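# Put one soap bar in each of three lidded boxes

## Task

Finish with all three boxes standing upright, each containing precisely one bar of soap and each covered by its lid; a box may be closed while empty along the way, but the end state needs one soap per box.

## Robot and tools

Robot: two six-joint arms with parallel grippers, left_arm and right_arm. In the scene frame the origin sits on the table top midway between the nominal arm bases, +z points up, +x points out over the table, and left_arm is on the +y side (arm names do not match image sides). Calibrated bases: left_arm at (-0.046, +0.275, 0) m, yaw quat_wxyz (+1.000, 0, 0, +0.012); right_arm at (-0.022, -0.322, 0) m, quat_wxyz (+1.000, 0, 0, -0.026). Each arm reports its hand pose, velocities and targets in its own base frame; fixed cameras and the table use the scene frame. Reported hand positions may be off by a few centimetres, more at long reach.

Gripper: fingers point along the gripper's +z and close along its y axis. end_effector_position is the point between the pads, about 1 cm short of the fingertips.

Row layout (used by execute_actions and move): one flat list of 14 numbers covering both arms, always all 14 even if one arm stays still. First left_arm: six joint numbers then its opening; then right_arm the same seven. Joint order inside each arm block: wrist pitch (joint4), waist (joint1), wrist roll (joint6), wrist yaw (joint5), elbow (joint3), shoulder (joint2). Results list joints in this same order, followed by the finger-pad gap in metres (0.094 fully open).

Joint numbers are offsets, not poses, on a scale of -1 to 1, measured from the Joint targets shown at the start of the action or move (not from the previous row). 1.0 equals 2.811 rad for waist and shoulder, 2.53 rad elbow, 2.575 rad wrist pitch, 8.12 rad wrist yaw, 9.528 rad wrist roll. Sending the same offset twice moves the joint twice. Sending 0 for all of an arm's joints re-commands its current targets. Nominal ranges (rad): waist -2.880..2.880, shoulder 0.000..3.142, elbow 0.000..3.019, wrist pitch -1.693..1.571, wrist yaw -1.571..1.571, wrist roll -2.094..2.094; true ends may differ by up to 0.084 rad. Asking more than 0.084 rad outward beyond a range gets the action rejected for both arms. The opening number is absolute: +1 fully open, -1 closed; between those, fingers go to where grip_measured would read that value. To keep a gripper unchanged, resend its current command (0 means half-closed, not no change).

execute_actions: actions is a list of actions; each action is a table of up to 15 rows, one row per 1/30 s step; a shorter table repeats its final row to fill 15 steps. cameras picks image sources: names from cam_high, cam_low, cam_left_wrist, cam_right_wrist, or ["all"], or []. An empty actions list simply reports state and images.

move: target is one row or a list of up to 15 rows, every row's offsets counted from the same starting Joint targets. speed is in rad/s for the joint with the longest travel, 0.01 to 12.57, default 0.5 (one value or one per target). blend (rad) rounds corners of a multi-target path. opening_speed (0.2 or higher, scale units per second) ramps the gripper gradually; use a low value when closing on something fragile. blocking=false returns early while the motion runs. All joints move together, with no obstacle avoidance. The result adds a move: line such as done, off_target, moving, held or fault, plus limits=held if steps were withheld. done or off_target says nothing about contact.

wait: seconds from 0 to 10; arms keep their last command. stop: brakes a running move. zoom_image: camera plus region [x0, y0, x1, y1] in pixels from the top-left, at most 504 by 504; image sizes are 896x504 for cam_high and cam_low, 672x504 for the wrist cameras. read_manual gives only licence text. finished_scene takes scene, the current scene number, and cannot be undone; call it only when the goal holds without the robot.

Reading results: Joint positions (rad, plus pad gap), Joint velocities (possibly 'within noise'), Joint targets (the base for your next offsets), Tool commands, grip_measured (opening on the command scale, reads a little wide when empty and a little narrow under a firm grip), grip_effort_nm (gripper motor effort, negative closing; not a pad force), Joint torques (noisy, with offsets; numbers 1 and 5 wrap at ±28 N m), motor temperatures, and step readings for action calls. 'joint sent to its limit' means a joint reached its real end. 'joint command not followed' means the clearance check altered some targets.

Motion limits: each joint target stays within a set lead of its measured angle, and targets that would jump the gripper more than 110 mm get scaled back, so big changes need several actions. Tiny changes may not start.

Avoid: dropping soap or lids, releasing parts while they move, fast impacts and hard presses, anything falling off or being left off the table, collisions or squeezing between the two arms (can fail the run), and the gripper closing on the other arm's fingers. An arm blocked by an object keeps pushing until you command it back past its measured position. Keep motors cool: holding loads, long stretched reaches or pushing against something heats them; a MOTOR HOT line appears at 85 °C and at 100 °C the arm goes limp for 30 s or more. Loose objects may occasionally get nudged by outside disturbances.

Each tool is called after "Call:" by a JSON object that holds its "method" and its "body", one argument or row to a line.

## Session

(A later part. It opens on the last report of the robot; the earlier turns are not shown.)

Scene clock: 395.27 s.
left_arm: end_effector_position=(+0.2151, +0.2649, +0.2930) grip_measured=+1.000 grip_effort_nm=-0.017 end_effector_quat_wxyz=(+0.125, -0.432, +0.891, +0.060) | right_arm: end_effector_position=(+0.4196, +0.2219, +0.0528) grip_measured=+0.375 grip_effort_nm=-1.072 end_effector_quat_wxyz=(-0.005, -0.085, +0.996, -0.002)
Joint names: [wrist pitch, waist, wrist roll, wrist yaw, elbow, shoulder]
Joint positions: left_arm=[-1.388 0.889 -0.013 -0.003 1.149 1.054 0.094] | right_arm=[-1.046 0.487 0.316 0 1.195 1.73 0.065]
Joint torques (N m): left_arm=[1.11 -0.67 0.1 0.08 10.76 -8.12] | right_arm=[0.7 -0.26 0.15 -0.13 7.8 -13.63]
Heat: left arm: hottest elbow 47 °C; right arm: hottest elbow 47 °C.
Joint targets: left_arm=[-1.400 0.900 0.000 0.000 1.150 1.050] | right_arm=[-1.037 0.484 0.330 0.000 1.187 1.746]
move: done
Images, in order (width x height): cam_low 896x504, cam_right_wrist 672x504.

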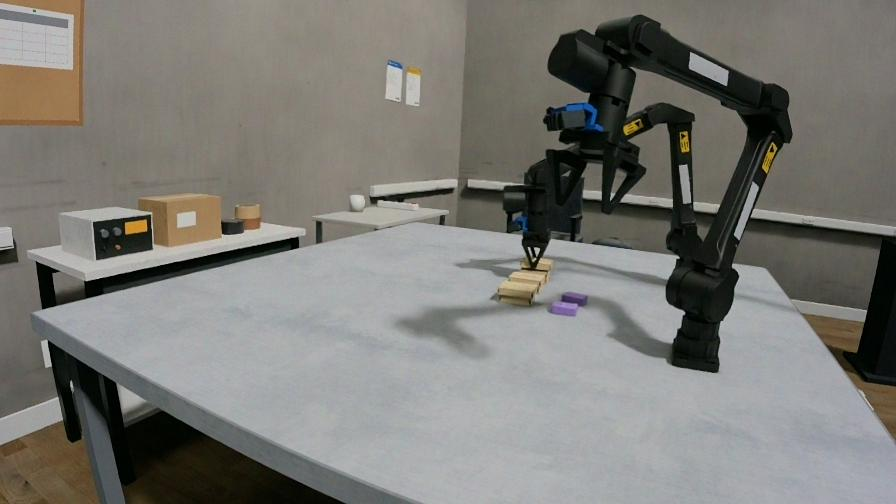

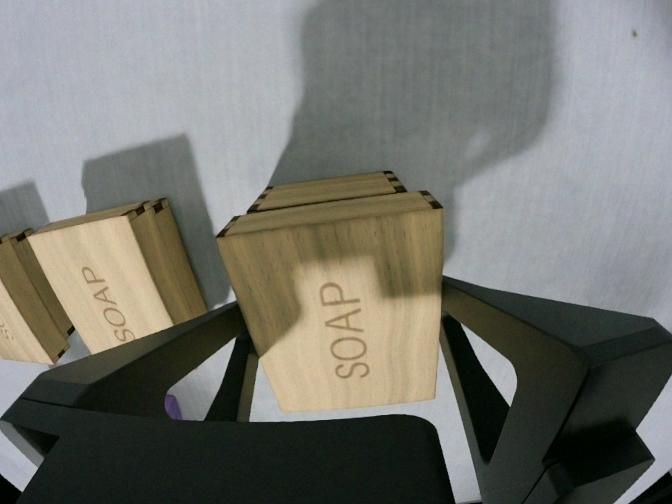

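Call:
{"method": "move", "body": {
  "target": [0,0,0,0,0,0,1,0.0049,0.0037,0,0,-0.0012,0.0018,0.3],
  "speed": 0.03,
  "cameras": ["cam_right_wrist","cam_low"]
}}

Call:
{"method": "zoom_image", "body": {
  "camera": "cam_right_wrist",
  "region": [200, 150, 480, 320]
}}

Call:
{"method": "zoom_image", "body": {
  "camera": "cam_low",
  "region": [480, 240, 580, 310]
}}

Scene clock: 413.67 s.
left_arm: end_effector_position=(+0.2151, +0.2649, +0.2930) grip_measured=+1.000 grip_effort_nm=-0.002 end_effector_quat_wxyz=(+0.125, -0.432, +0.891, +0.060) | right_arm: end_effector_position=(+0.4224, +0.2234, +0.0528) grip_measured=+0.375 grip_effort_nm=-1.077 end_effector_quat_wxyz=(+0.001, -0.085, +0.996, +0.000)
Joint names: [wrist pitch, waist, wrist roll, wrist yaw, elbow, shoulder]
Joint positions: left_arm=[-1.388 0.889 -0.013 -0.003 1.149 1.054 0.094] | right_arm=[-1.034 0.487 0.316 0 1.195 1.73 0.065]
Joint torques (N m): left_arm=[1.11 -0.73 0.1 0.08 10.77 -8.12] | right_arm=[0.7 0.67 0.13 -0.13 7.58 -13.22]
Heat: left arm: hottest elbow 47 °C; right arm: hottest elbow 46 °C.
Joint targets: left_arm=[-1.400 0.900 0.000 0.000 1.150 1.050] | right_arm=[-1.025 0.494 0.330 0.000 1.184 1.751]
move: done
Images, in order (width x height): cam_low 896x504, cam_right_wrist 672x504.

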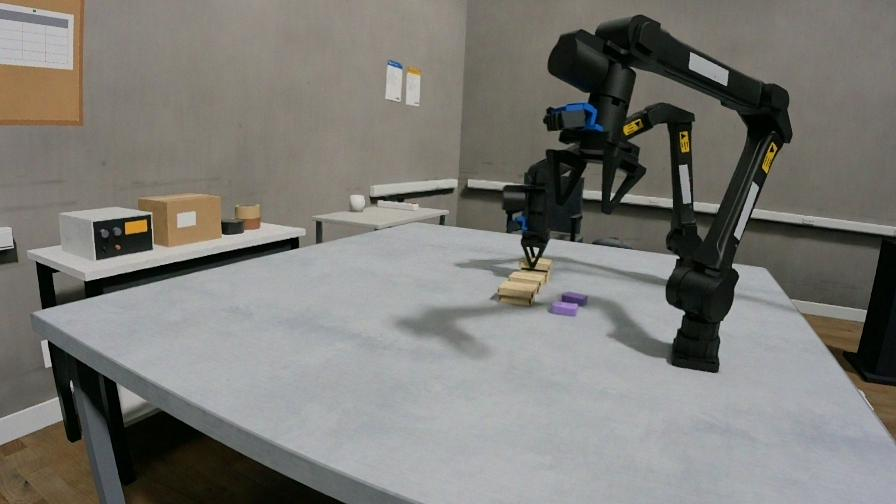

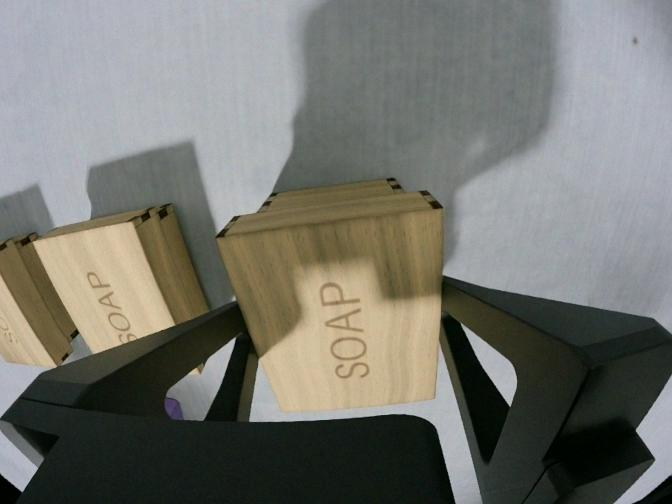

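Scaled by 1.800 from the camera's 672x504 image, which has a finer 960x720 frame.

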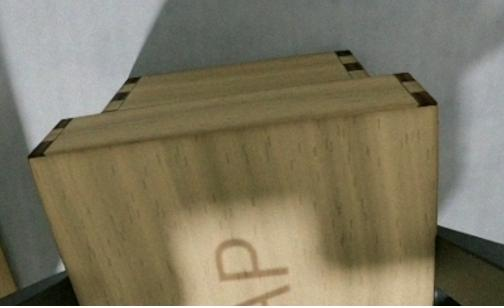

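Scaled by 5.040 from the camera's 896x504 image, which has a finer 1280x720 frame.

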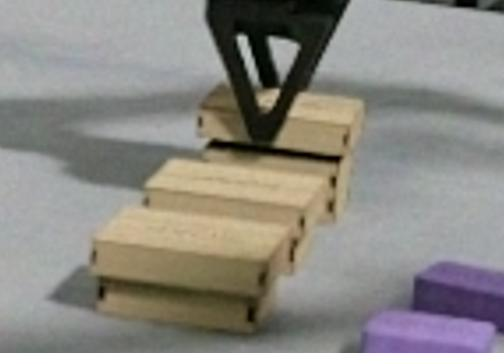

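Call:
{"method": "move", "body": {
  "target": [0,0,0,0,0,0,1,0.0096,0.0006,0,0,-0.0044,0.0055,0.3],
  "speed": 0.02,
  "cameras": ["cam_right_wrist","cam_low"]
}}

Call:
{"method": "zoom_image", "body": {
  "camera": "cam_right_wrist",
  "region": [200, 150, 480, 320]
}}

Call:
{"method": "zoom_image", "body": {
  "camera": "cam_low",
  "region": [480, 240, 580, 310]
}}

Scene clock: 432.43 s.
left_arm: end_effector_position=(+0.2151, +0.2649, +0.2930) grip_measured=+1.000 grip_effort_nm=-0.012 end_effector_quat_wxyz=(+0.125, -0.432, +0.891, +0.060) | right_arm: end_effector_position=(+0.4221, +0.2241, +0.0432) grip_measured=+0.375 grip_effort_nm=-1.077 end_effector_quat_wxyz=(+0.001, -0.086, +0.996, +0.000)
Joint names: [wrist pitch, waist, wrist roll, wrist yaw, elbow, shoulder]
Joint positions: left_arm=[-1.388 0.889 -0.013 -0.003 1.149 1.054 0.094] | right_arm=[-1.009 0.489 0.317 0 1.184 1.744 0.065]
Joint torques (N m): left_arm=[1.1 -0.73 0.1 0.08 10.76 -8.18] | right_arm=[0.81 0.67 0.13 -0.13 7.39 -13.39]
Heat: left arm: hottest elbow 47 °C; right arm: hottest elbow 46 °C.
Joint targets: left_arm=[-1.400 0.900 0.000 0.000 1.150 1.050] | right_arm=[-1.000 0.496 0.330 0.000 1.173 1.767]
move: done
Images, in order (width x height): cam_low 896x504, cam_right_wrist 672x504.

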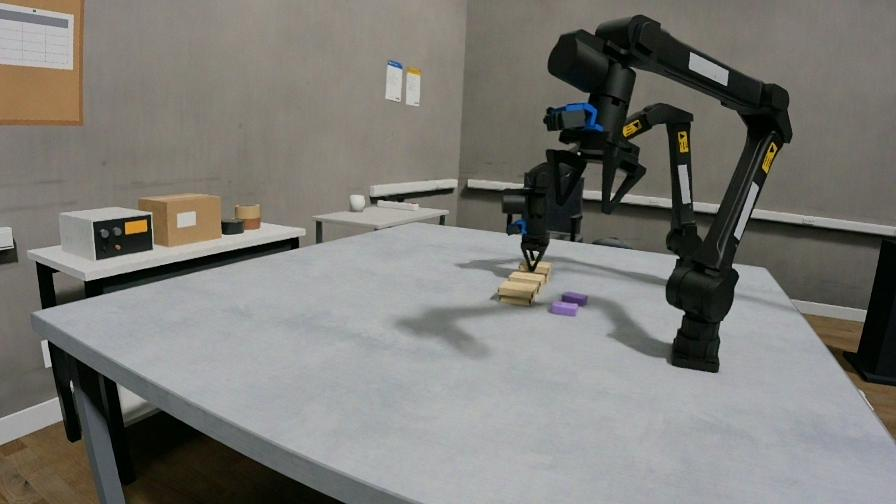

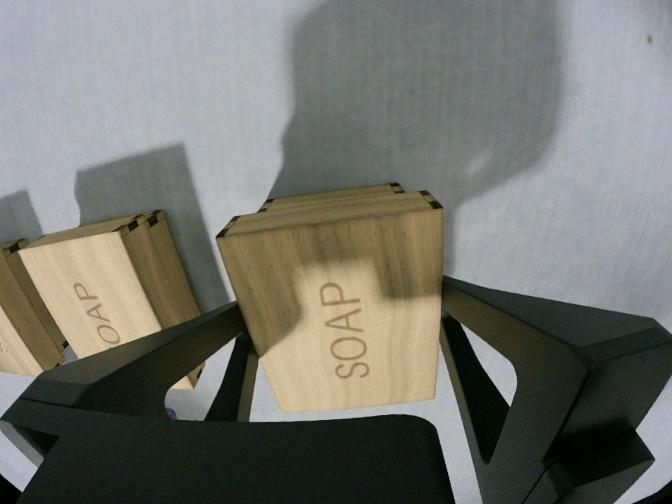

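Scaled by 1.800 from the camera's 672x504 image, which has a finer 960x720 frame.

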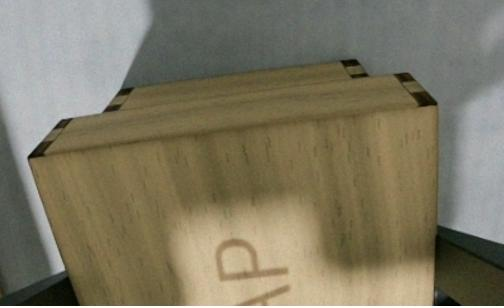

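Scaled by 5.040 from the camera's 896x504 image, which has a finer 1280x720 frame.

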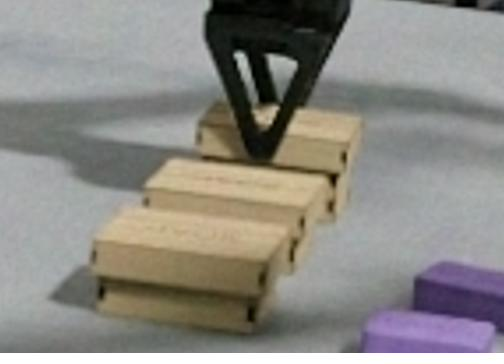

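Call:
{"method": "move", "body": {
  "target": [
    [0,0,0,0,0,0,1,0.0102,0,0,0,-0.0045,0.0056,0.3],
    [0,0,0,0,0,0,1,0.0122,0,0,0,-0.0053,0.0066,0.3],
    [0,0,0,0,0,0,1,0.0122,0,0,0,-0.0053,0.0066,1],
    [0,0,0,0,0,0,1,-0.0447,0,0,0,0.0502,-0.0295,1],
    [0,0,0,0,0,0,1,-0.092,0.0647,0.0208,0,0.1383,0.0164,1]
  ],
  "speed": [0.03,0.02,0.2,0.3,0.4],
  "opening_speed": 0.8,
  "cameras": ["cam_right_wrist","cam_low"]
}}

Call:
{"method": "zoom_image", "body": {
  "camera": "cam_right_wrist",
  "region": [230, 100, 560, 340]
}}

Call:
{"method": "zoom_image", "body": {
  "camera": "cam_low",
  "region": [470, 240, 610, 330]
}}

Scene clock: 454.50 s.
left_arm: end_effector_position=(+0.2151, +0.2649, +0.2930) grip_measured=+1.000 grip_effort_nm=-0.017 end_effector_quat_wxyz=(+0.125, -0.432, +0.891, +0.060) | right_arm: end_effector_position=(+0.4175, +0.3376, +0.1179) grip_measured=+0.998 grip_effort_nm=0.042 end_effector_quat_wxyz=(+0.007, -0.083, +0.996, +0.005)
Joint names: [wrist pitch, waist, wrist roll, wrist yaw, elbow, shoulder]
Joint positions: left_arm=[-1.388 0.889 -0.013 -0.003 1.149 1.054 0.094] | right_arm=[-1.229 0.681 0.514 0 1.466 1.79 0.094]
Joint torques (N m): left_arm=[1.1 -0.67 0.1 0.08 10.74 -8.18] | right_arm=[0.12 -0.26 0.12 -0.11 14.06 -14.97]
Heat: left arm: hottest elbow 47 °C; right arm: hottest elbow 46 °C.
Joint targets: left_arm=[-1.400 0.900 0.000 0.000 1.150 1.050] | right_arm=[-1.237 0.678 0.528 0.000 1.523 1.813]
move: off_target (right_arm); right_arm: the elbow is farthest, 0.057 rad from its target
Images, in order (width x height): cam_low 896x504, cam_right_wrist 672x504.

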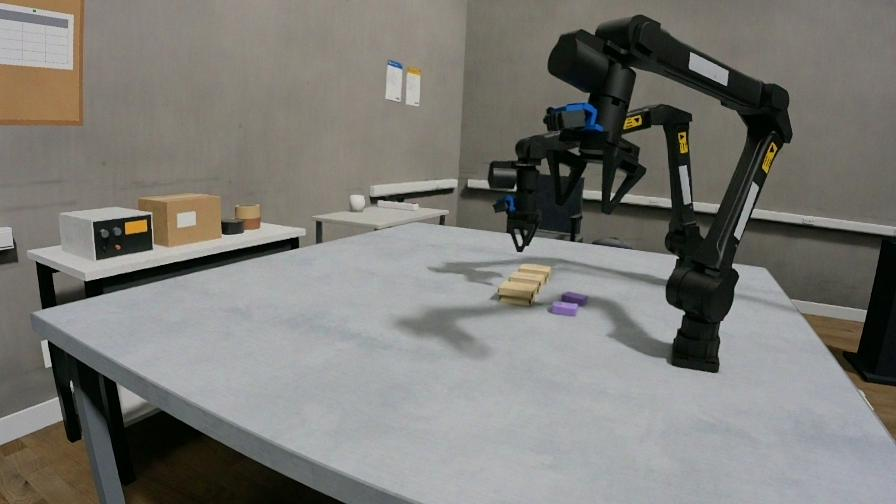

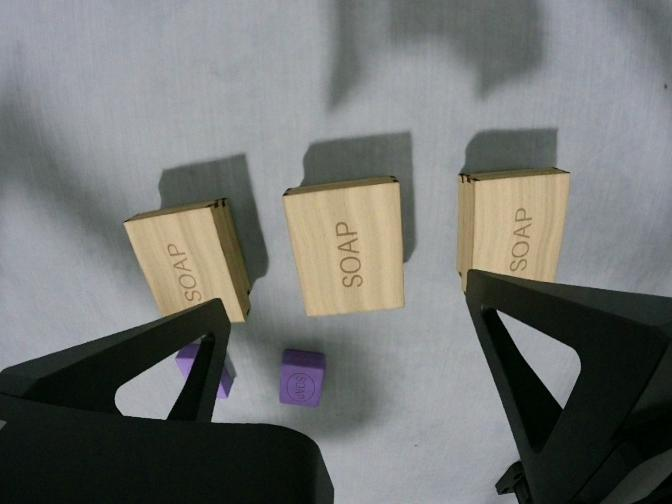

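Scaled by 1.527 from the camera's 672x504 image, which has a finer 960x720 frame.

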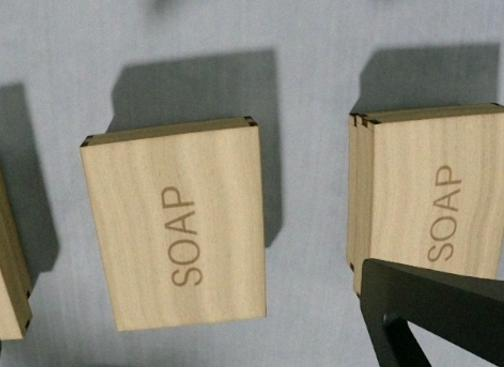

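Scaled by 3.600 from the camera's 896x504 image, which has a finer 1280x720 frame.

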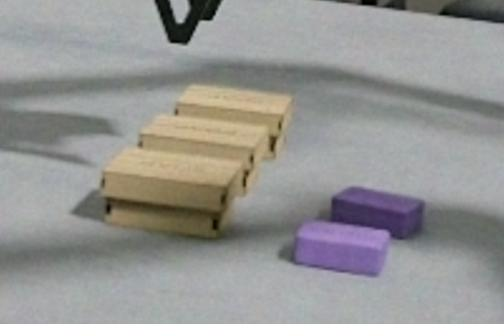

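Call:
{"method": "move", "body": {
  "target": [
    [0,0,0,0,0,0,1,0,0.006,0.0014,0,-0.026,0,1],
    [0,0,0,0,0,0,1,0.0775,0.006,0.0014,0,-0.0747,0.0292,1]
  ],
  "speed": 0.2,
  "cameras": ["cam_right_wrist"]
}}

Scene clock: 491.97 s.
left_arm: end_effector_position=(+0.2151, +0.2649, +0.2930) grip_measured=+1.000 grip_effort_nm=-0.012 end_effector_quat_wxyz=(+0.125, -0.432, +0.891, +0.060) | right_arm: end_effector_position=(+0.4080, +0.3346, +0.0328) grip_measured=+0.998 grip_effort_nm=0.051 end_effector_quat_wxyz=(-0.002, -0.080, +0.997, -0.002)
Joint names: [wrist pitch, waist, wrist roll, wrist yaw, elbow, shoulder]
Joint positions: left_arm=[-1.388 0.889 -0.013 -0.003 1.149 1.054 0.094] | right_arm=[-1.046 0.688 0.528 0 1.343 1.873 0.094]
Joint torques (N m): left_arm=[1.11 -0.73 0.1 0.08 10.76 -8.18] | right_arm=[0.81 0.67 0.14 -0.11 7.65 -15.09]
Motor temperatures (°C): left_arm=[27 28 29 28 47 30 29] | right_arm=[29 32 28 30 54 35 31]
Heat: left arm: hottest elbow 47 °C; right arm: hottest elbow 54 °C.
Joint targets: left_arm=[-1.400 0.900 0.000 0.000 1.150 1.050] | right_arm=[-1.037 0.695 0.541 0.000 1.334 1.895]
move: done
Images, in order (width x height): cam_right_wrist 672x504.

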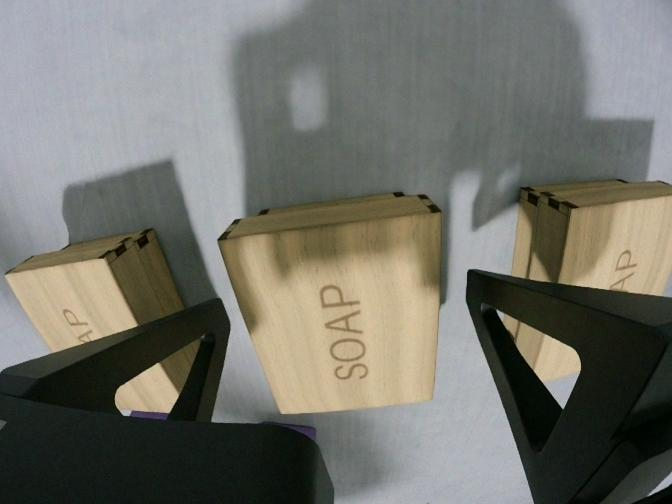

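Call:
{"method": "move", "body": {
  "target": [
    [0,0,0,0,0,0,1,0,0,0,0,0,0,0.3],
    [0,0,0,0,0,0,1,-0.0054,0,0,0,0.0229,-0.0089,0.3],
    [0,0,0,0,0,0,1,-0.0509,0,0,0,0.0462,-0.0295,0.3],
    [0,0,0,0,0,0,1,-0.0631,-0.1134,-0.0349,0,-0.0838,-0.1441,0.3]
  ],
  "speed": [0.2,0.1,0.12,0.4],
  "opening_speed": 0.5,
  "cameras": ["cam_right_wrist"]
}}

Call:
{"method": "zoom_image", "body": {
  "camera": "cam_right_wrist",
  "region": [0, 0, 336, 300]
}}

Scene clock: 512.13 s.
left_arm: end_effector_position=(+0.2151, +0.2649, +0.2930) grip_measured=+1.000 grip_effort_nm=-0.012 end_effector_quat_wxyz=(+0.125, -0.432, +0.891, +0.060) | right_arm: end_effector_position=(+0.3932, +0.1549, +0.1314) grip_measured=+0.353 grip_effort_nm=-1.082 end_effector_quat_wxyz=(+0.006, -0.077, +0.997, +0.002)
Joint names: [wrist pitch, waist, wrist roll, wrist yaw, elbow, shoulder]
Joint positions: left_arm=[-1.388 0.889 -0.013 -0.003 1.149 1.054 0.094] | right_arm=[-1.194 0.376 0.223 0 1.135 1.499 0.064]
Joint torques (N m): left_arm=[1.13 -0.73 0.1 0.08 10.74 -8.12] | right_arm=[0.18 0.03 -0.11 -0.16 8.08 -12.81]
Heat: left arm: hottest elbow 47 °C; right arm: hottest elbow 51 °C.
Joint targets: left_arm=[-1.400 0.900 0.000 0.000 1.150 1.050] | right_arm=[-1.200 0.376 0.209 0.000 1.122 1.490]
move: done
Images, in order (width x height): cam_right_wrist 672x504.

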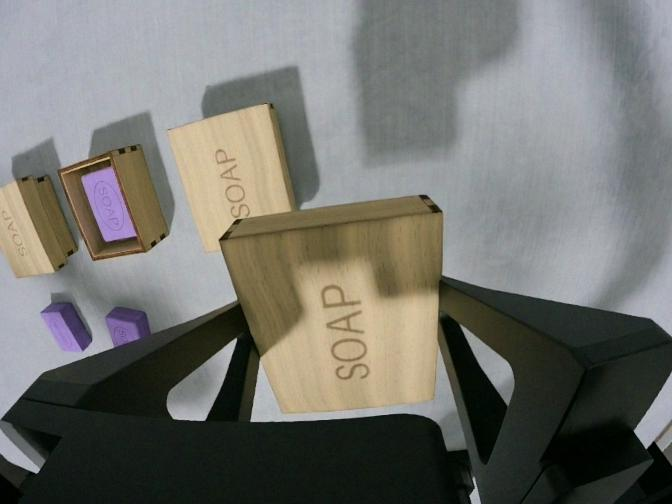

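Scaled by 1.500 from the camera's 672x504 image, which has a finer 960x720 frame.

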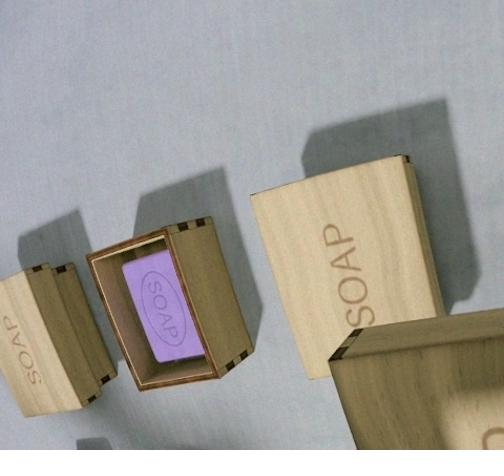

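Call:
{"method": "move", "body": {
  "target": [
    [0,0,0,0,0,0,1,0.0027,0.1096,0.0348,0,0.1407,0.1049,0.3],
    [0,0,0,0,0,0,1,0.0431,0.1096,0.0348,0,0.0925,0.1341,0.3]
  ],
  "speed": [0.4,0.2],
  "cameras": ["cam_right_wrist","cam_low"]
}}

Call:
{"method": "zoom_image", "body": {
  "camera": "cam_right_wrist",
  "region": [200, 150, 480, 320]
}}

Call:
{"method": "zoom_image", "body": {
  "camera": "cam_low",
  "region": [480, 240, 580, 310]
}}

Scene clock: 535.17 s.
left_arm: end_effector_position=(+0.2151, +0.2649, +0.2930) grip_measured=+1.000 grip_effort_nm=-0.002 end_effector_quat_wxyz=(+0.125, -0.432, +0.891, +0.060) | right_arm: end_effector_position=(+0.4061, +0.3332, +0.0504) grip_measured=+0.353 grip_effort_nm=-1.087 end_effector_quat_wxyz=(-0.006, -0.080, +0.997, -0.005)
Joint names: [wrist pitch, waist, wrist roll, wrist yaw, elbow, shoulder]
Joint positions: left_arm=[-1.388 0.889 -0.013 -0.003 1.149 1.054 0.094] | right_arm=[-1.098 0.688 0.527 0 1.363 1.852 0.064]
Joint torques (N m): left_arm=[1.13 -0.73 0.1 0.08 10.77 -8.18] | right_arm=[0.68 -0.38 0.14 -0.13 8.02 -15.79]
Heat: left arm: hottest elbow 47 °C; right arm: hottest elbow 50 °C.
Joint targets: left_arm=[-1.400 0.900 0.000 0.000 1.150 1.050] | right_arm=[-1.089 0.684 0.540 0.000 1.356 1.867]
move: done
Images, in order (width x height): cam_low 896x504, cam_right_wrist 672x504.

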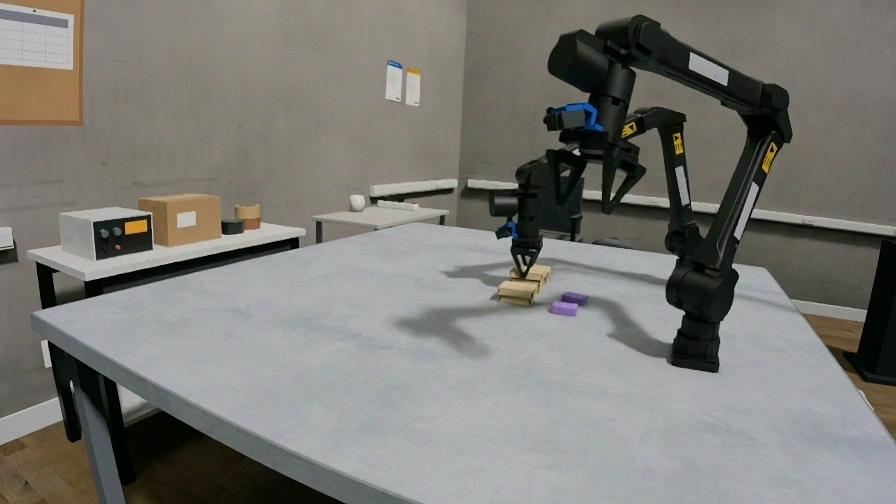

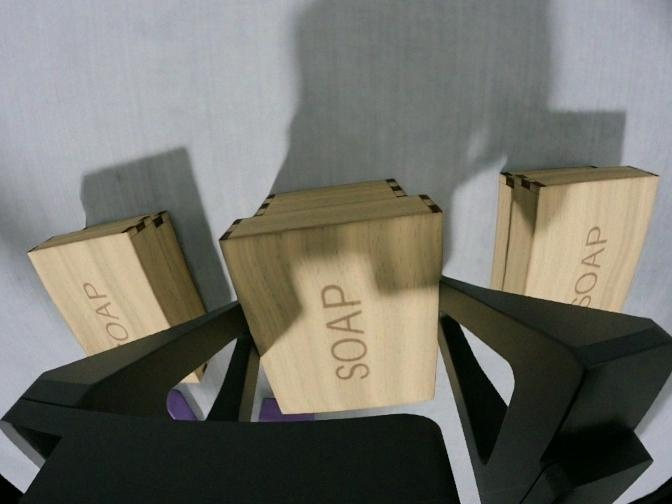

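Scaled by 1.800 from the camera's 672x504 image, which has a finer 960x720 frame.

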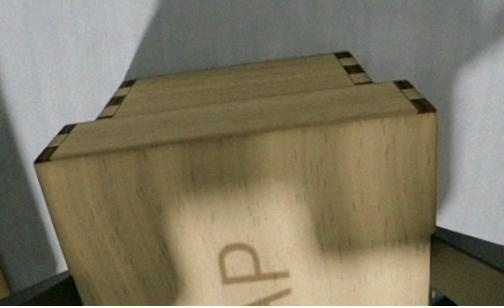

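Scaled by 5.040 from the camera's 896x504 image, which has a finer 1280x720 frame.

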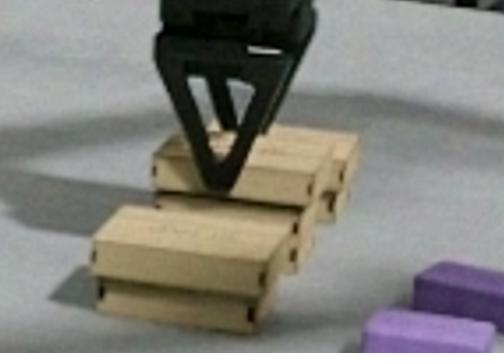

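Call:
{"method": "move", "body": {
  "target": [
    [0,0,0,0,0,0,1,0.0041,0,0,0,0,0.001,0.3],
    [0,0,0,0,0,0,1,0.0101,0,0,0,-0.004,0.0055,0.3]
  ],
  "speed": 0.02,
  "cameras": ["cam_right_wrist","cam_low"]
}}

Call:
{"method": "zoom_image", "body": {
  "camera": "cam_right_wrist",
  "region": [200, 150, 480, 320]
}}

Call:
{"method": "zoom_image", "body": {
  "camera": "cam_low",
  "region": [480, 240, 580, 310]
}}

Scene clock: 563.13 s.
left_arm: end_effector_position=(+0.2151, +0.2649, +0.2930) grip_measured=+1.000 grip_effort_nm=-0.012 end_effector_quat_wxyz=(+0.125, -0.432, +0.891, +0.060) | right_arm: end_effector_position=(+0.4096, +0.3360, +0.0480) grip_measured=+0.353 grip_effort_nm=-1.077 end_effector_quat_wxyz=(+0.001, -0.080, +0.997, +0.001)
Joint names: [wrist pitch, waist, wrist roll, wrist yaw, elbow, shoulder]
Joint positions: left_arm=[-1.388 0.889 -0.013 -0.003 1.149 1.054 0.094] | right_arm=[-1.073 0.688 0.527 0 1.359 1.854 0.064]
Joint torques (N m): left_arm=[1.11 -0.73 0.1 0.08 10.76 -8.12] | right_arm=[0.76 -0.32 0.13 -0.13 7.5 -14.74]
Motor temperatures (°C): left_arm=[27 28 29 28 47 30 29] | right_arm=[29 32 28 30 48 35 32]
Heat: left arm: hottest elbow 47 °C; right arm: hottest elbow 48 °C.
Joint targets: left_arm=[-1.400 0.900 0.000 0.000 1.150 1.050] | right_arm=[-1.063 0.684 0.540 0.000 1.346 1.882]
move: done
Images, in order (width x height): cam_low 896x504, cam_right_wrist 672x504.

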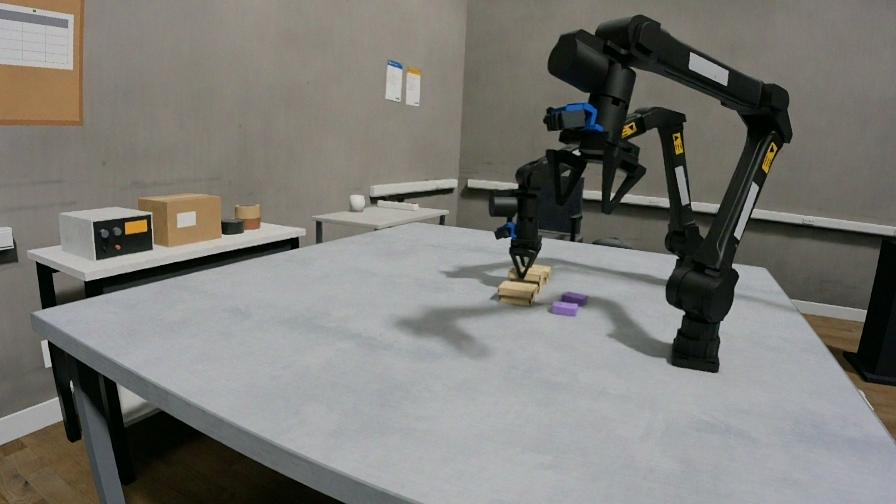

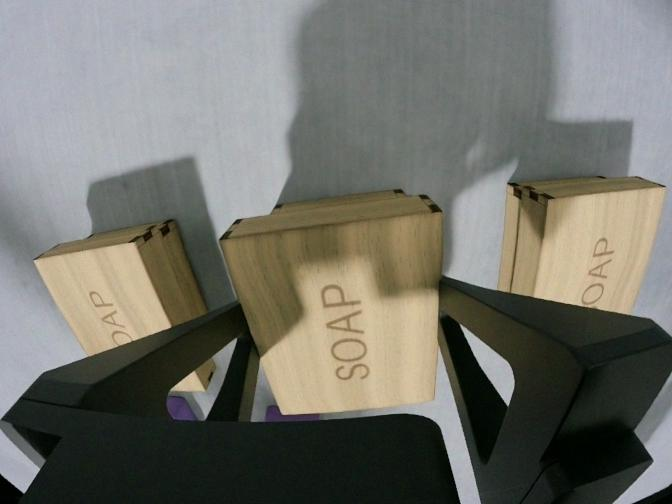

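Scaled by 1.800 from the camera's 672x504 image, which has a finer 960x720 frame.

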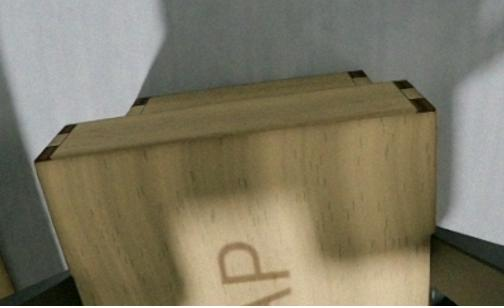

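Scaled by 5.040 from the camera's 896x504 image, which has a finer 1280x720 frame.

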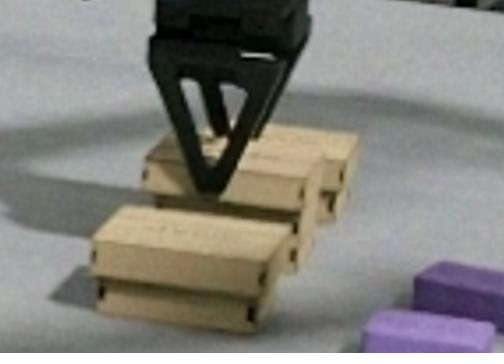

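Call:
{"method": "move", "body": {
  "target": [
    [0,0,0,0,0,0,1,-0.0054,0,0,0,0.02,-0.0085,0.3],
    [0,0,0,0,0,0,1,-0.019,0,0,0,0.0344,-0.0199,0.3],
    [0,0,0,0,0,0,1,-0.0058,0,0,0,0.0016,-0.0037,0.3]
  ],
  "speed": 0.1,
  "cameras": ["cam_right_wrist","cam_low"]
}}

Call:
{"method": "zoom_image", "body": {
  "camera": "cam_right_wrist",
  "region": [200, 150, 480, 320]
}}

Call:
{"method": "zoom_image", "body": {
  "camera": "cam_low",
  "region": [480, 240, 580, 310]
}}

Scene clock: 586.03 s.
left_arm: end_effector_position=(+0.2151, +0.2649, +0.2930) grip_measured=+1.000 grip_effort_nm=-0.012 end_effector_quat_wxyz=(+0.125, -0.432, +0.891, +0.060) | right_arm: end_effector_position=(+0.4075, +0.3343, +0.0516) grip_measured=+0.353 grip_effort_nm=-1.072 end_effector_quat_wxyz=(-0.002, -0.080, +0.997, -0.001)
Joint names: [wrist pitch, waist, wrist roll, wrist yaw, elbow, shoulder]
Joint positions: left_arm=[-1.388 0.889 -0.013 -0.003 1.149 1.054 0.094] | right_arm=[-1.088 0.688 0.527 0 1.36 1.847 0.064]
Joint torques (N m): left_arm=[1.1 -0.67 0.1 0.08 10.76 -8.18] | right_arm=[0.75 -0.38 0.13 -0.13 7.79 -14.92]
Heat: left arm: hottest elbow 47 °C; right arm: hottest elbow 48 °C.
Joint targets: left_arm=[-1.400 0.900 0.000 0.000 1.150 1.050] | right_arm=[-1.078 0.684 0.540 0.000 1.350 1.872]
move: done
Images, in order (width x height): cam_low 896x504, cam_right_wrist 672x504.

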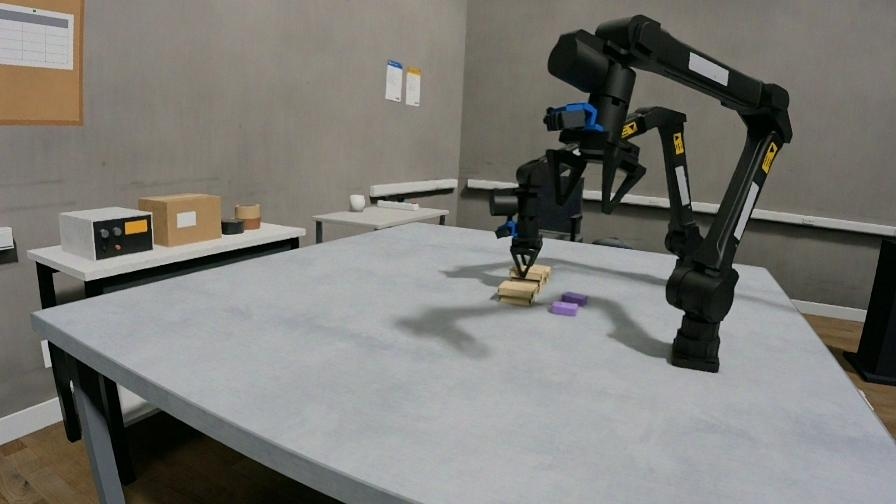

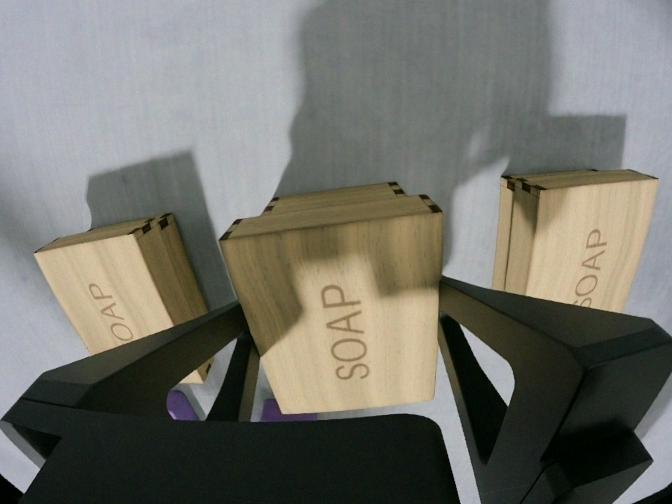

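Scaled by 1.800 from the camera's 672x504 image, which has a finer 960x720 frame.

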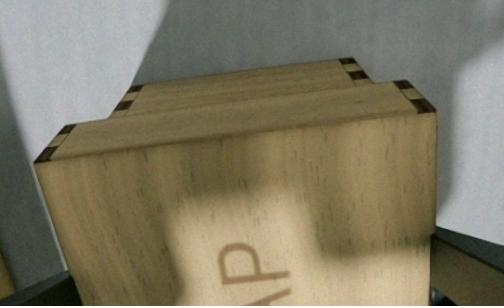

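Scaled by 5.040 from the camera's 896x504 image, which has a finer 1280x720 frame.

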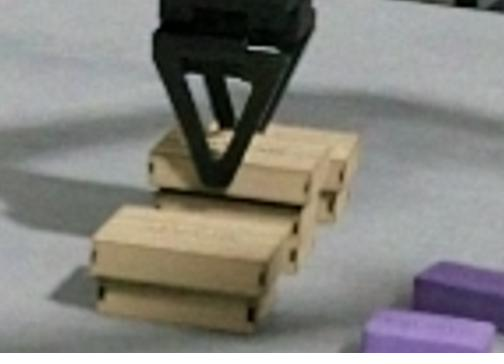

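Call:
{"method": "move", "body": {
  "target": [0,0,0,0,0,0,1,0.0078,0,0,0,-0.0043,0.0055,0.3],
  "speed": 0.02,
  "cameras": ["cam_low"]
}}

Call:
{"method": "zoom_image", "body": {
  "camera": "cam_low",
  "region": [480, 240, 580, 310]
}}

Scene clock: 598.40 s.
left_arm: end_effector_position=(+0.2151, +0.2649, +0.2930) grip_measured=+1.000 grip_effort_nm=-0.007 end_effector_quat_wxyz=(+0.125, -0.432, +0.891, +0.060) | right_arm: end_effector_position=(+0.4084, +0.3351, +0.0477) grip_measured=+0.353 grip_effort_nm=-1.077 end_effector_quat_wxyz=(+0.000, -0.080, +0.997, +0.000)
Joint names: [wrist pitch, waist, wrist roll, wrist yaw, elbow, shoulder]
Joint positions: left_arm=[-1.388 0.889 -0.013 -0.003 1.149 1.054 0.094] | right_arm=[-1.075 0.688 0.527 0 1.357 1.853 0.064]
Joint torques (N m): left_arm=[1.1 -0.73 0.1 0.08 10.76 -8.12] | right_arm=[1.02 -0.21 0.15 -0.11 7.15 -14.15]
Heat: left arm: hottest elbow 47 °C; right arm: hottest elbow 48 °C.
Joint targets: left_arm=[-1.400 0.900 0.000 0.000 1.150 1.050] | right_arm=[-1.058 0.684 0.540 0.000 1.339 1.887]
move: done
Images, in order (width x height): cam_low 896x504.

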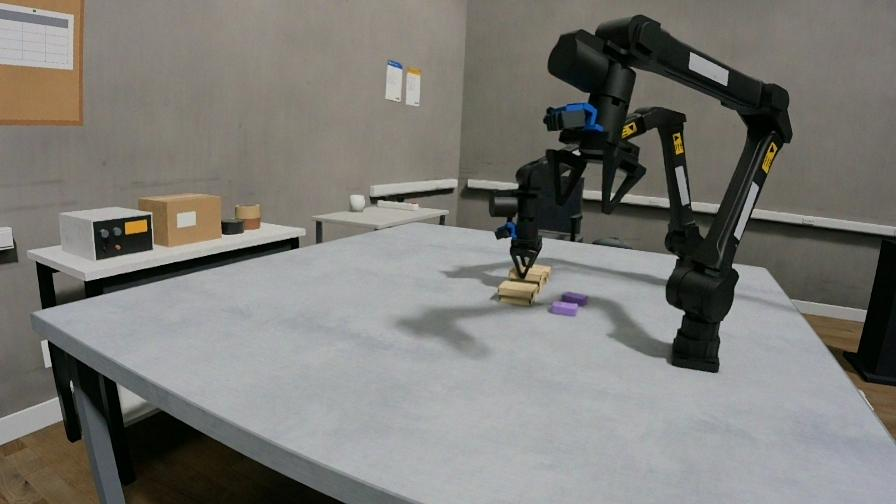

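Scaled by 5.040 from the camera's 896x504 image, which has a finer 1280x720 frame.

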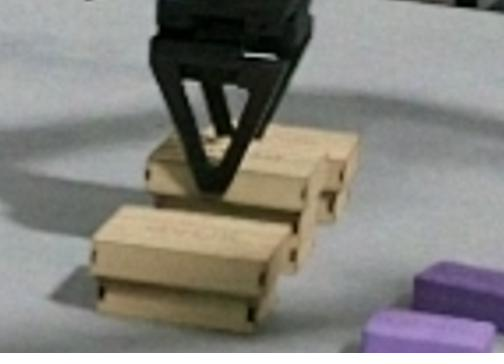

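Call:
{"method": "wait", "body": {
  "seconds": 0,
  "cameras": ["cam_right_wrist"]
}}

Call:
{"method": "zoom_image", "body": {
  "camera": "cam_right_wrist",
  "region": [200, 150, 480, 320]
}}

Scene clock: 607.23 s.
left_arm: end_effector_position=(+0.2151, +0.2649, +0.2930) grip_measured=+1.000 grip_effort_nm=-0.007 end_effector_quat_wxyz=(+0.125, -0.432, +0.891, +0.060) | right_arm: end_effector_position=(+0.4085, +0.3351, +0.0477) grip_measured=+0.353 grip_effort_nm=-1.077 end_effector_quat_wxyz=(+0.000, -0.080, +0.997, +0.000)
Joint names: [wrist pitch, waist, wrist roll, wrist yaw, elbow, shoulder]
Joint positions: left_arm=[-1.388 0.889 -0.013 -0.003 1.149 1.054 0.094] | right_arm=[-1.075 0.688 0.527 0 1.357 1.853 0.064]
Joint torques (N m): left_arm=[1.11 -0.73 0.1 0.08 10.77 -8.18] | right_arm=[0.99 -0.38 0.13 -0.12 7.15 -14.21]
Heat: left arm: hottest elbow 47 °C; right arm: hottest elbow 47 °C.
Joint targets: left_arm=[-1.400 0.900 0.000 0.000 1.150 1.050] | right_arm=[-1.058 0.684 0.540 0.000 1.339 1.887]
Tool commands: left_gripper/opening=+1.0 right_gripper/opening=+0.3
Images, in order (width x height): cam_right_wrist 672x504.

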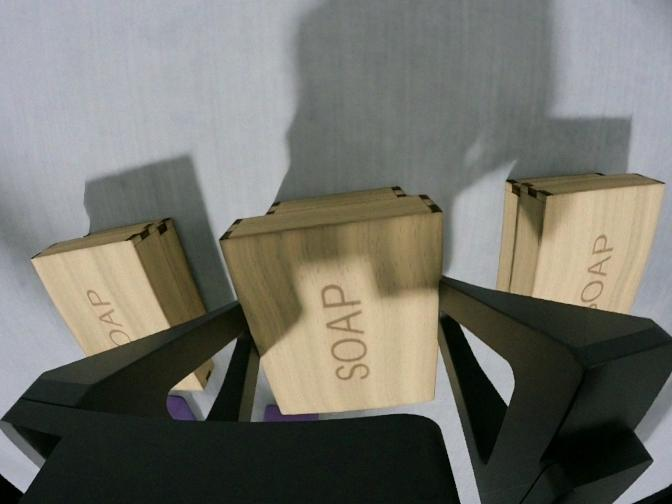

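Scaled by 1.800 from the camera's 672x504 image, which has a finer 960x720 frame.

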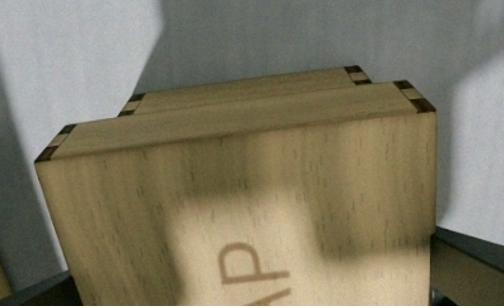

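Call:
{"method": "move", "body": {
  "target": [
    [0,0,0,0,0,0,1,-0.0054,0,0,0,0.02,-0.0085,0.3],
    [0,0,0,0,0,0,1,-0.021,-0.0018,0,0,0.0372,-0.0217,0.3],
    [0,0,0,0,0,0,1,-0.0078,-0.0018,0,0,0.0043,-0.0053,0.3]
  ],
  "speed": 0.1,
  "cameras": ["cam_right_wrist"]
}}

Call:
{"method": "zoom_image", "body": {
  "camera": "cam_right_wrist",
  "region": [200, 150, 480, 320]
}}

Scene clock: 652.53 s.
left_arm: end_effector_position=(+0.2151, +0.2649, +0.2930) grip_measured=+1.000 grip_effort_nm=-0.017 end_effector_quat_wxyz=(+0.125, -0.432, +0.891, +0.060) | right_arm: end_effector_position=(+0.4081, +0.3335, +0.0512) grip_measured=+0.353 grip_effort_nm=-1.087 end_effector_quat_wxyz=(-0.002, -0.079, +0.997, -0.002)
Joint names: [wrist pitch, waist, wrist roll, wrist yaw, elbow, shoulder]
Joint positions: left_arm=[-1.388 0.889 -0.013 -0.003 1.149 1.054 0.094] | right_arm=[-1.088 0.686 0.527 0 1.36 1.848 0.064]
Joint torques (N m): left_arm=[1.11 -0.73 0.1 0.08 10.76 -8.18] | right_arm=[0.75 -0.62 0.13 -0.13 7.8 -14.92]
Heat: left arm: hottest elbow 47 °C; right arm: hottest elbow 46 °C.
Joint targets: left_arm=[-1.400 0.900 0.000 0.000 1.150 1.050] | right_arm=[-1.078 0.679 0.540 0.000 1.350 1.872]
move: done
Images, in order (width x height): cam_right_wrist 672x504.

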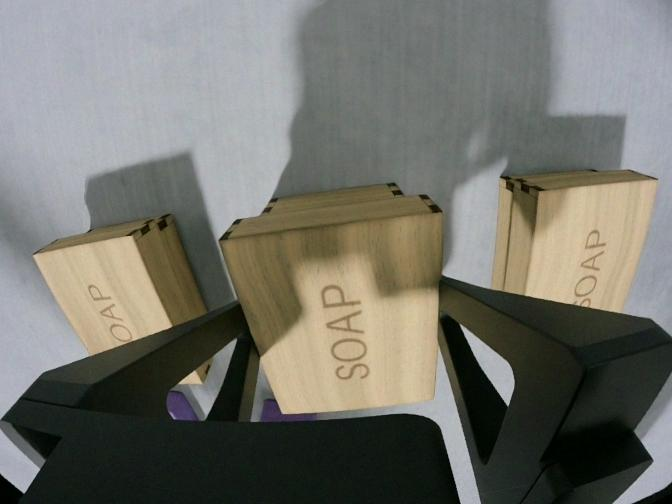

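Scaled by 1.800 from the camera's 672x504 image, which has a finer 960x720 frame.

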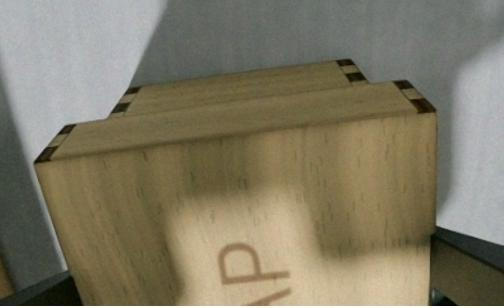

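Call:
{"method": "zoom_image", "body": {
  "camera": "cam_right_wrist",
  "region": [210, 170, 330, 260]
}}

Call:
{"method": "zoom_image", "body": {
  "camera": "cam_right_wrist",
  "region": [340, 160, 460, 250]
}}

Scaled by 4.200 from the camera's 672x504 image, which has a finer 960x720 frame.

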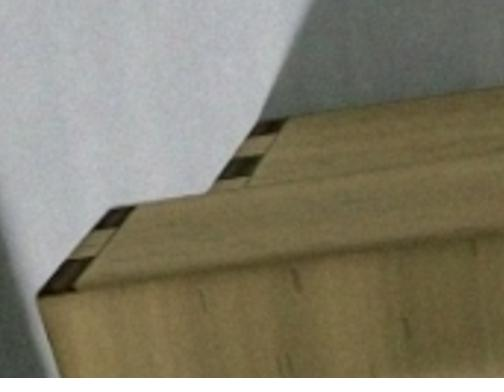

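Scaled by 4.200 from the camera's 672x504 image, which has a finer 960x720 frame.

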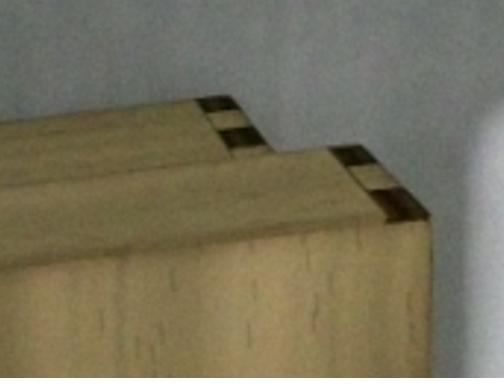

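Call:
{"method": "move", "body": {
  "target": [0,0,0,0,0,0,1,0.0062,0,0,0,-0.0045,0.0056,0.3],
  "speed": 0.02,
  "cameras": ["cam_right_wrist"]
}}

Call:
{"method": "zoom_image", "body": {
  "camera": "cam_right_wrist",
  "region": [200, 150, 480, 320]
}}

Scene clock: 728.97 s.
left_arm: end_effector_position=(+0.2151, +0.2649, +0.2930) grip_measured=+1.000 grip_effort_nm=-0.002 end_effector_quat_wxyz=(+0.125, -0.432, +0.891, +0.060) | right_arm: end_effector_position=(+0.4069, +0.3325, +0.0404) grip_measured=+0.353 grip_effort_nm=-1.077 end_effector_quat_wxyz=(-0.005, -0.079, +0.997, -0.004)
Joint names: [wrist pitch, waist, wrist roll, wrist yaw, elbow, shoulder]
Joint positions: left_arm=[-1.388 0.889 -0.013 -0.003 1.149 1.054 0.094] | right_arm=[-1.071 0.686 0.527 0 1.35 1.863 0.064]
Joint torques (N m): left_arm=[1.1 -0.73 0.1 0.08 10.74 -8.18] | right_arm=[0.73 -0.62 0.13 -0.13 7.57 -14.92]
Heat: left arm: hottest elbow 47 °C; right arm: hottest elbow 47 °C.
Joint targets: left_arm=[-1.400 0.900 0.000 0.000 1.150 1.050] | right_arm=[-1.062 0.679 0.540 0.000 1.339 1.888]
move: done
Images, in order (width x height): cam_right_wrist 672x504.

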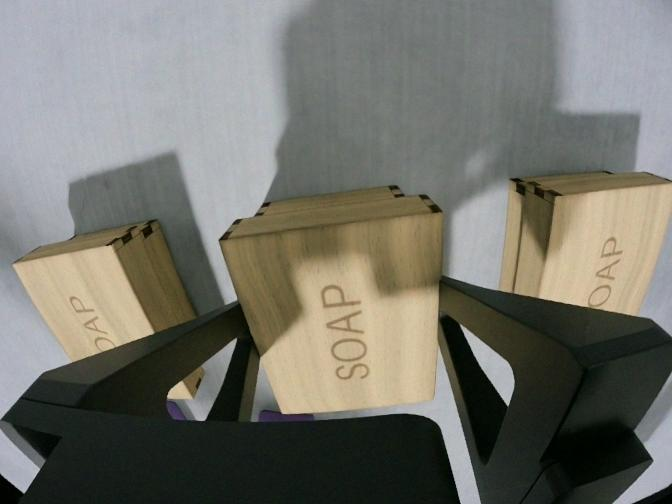

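Scaled by 1.800 from the camera's 672x504 image, which has a finer 960x720 frame.

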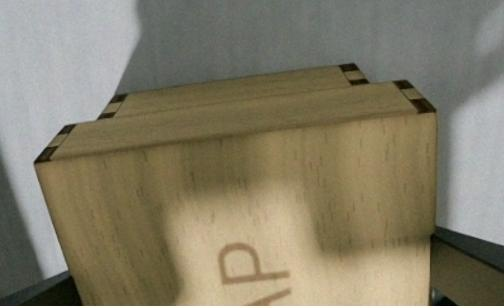

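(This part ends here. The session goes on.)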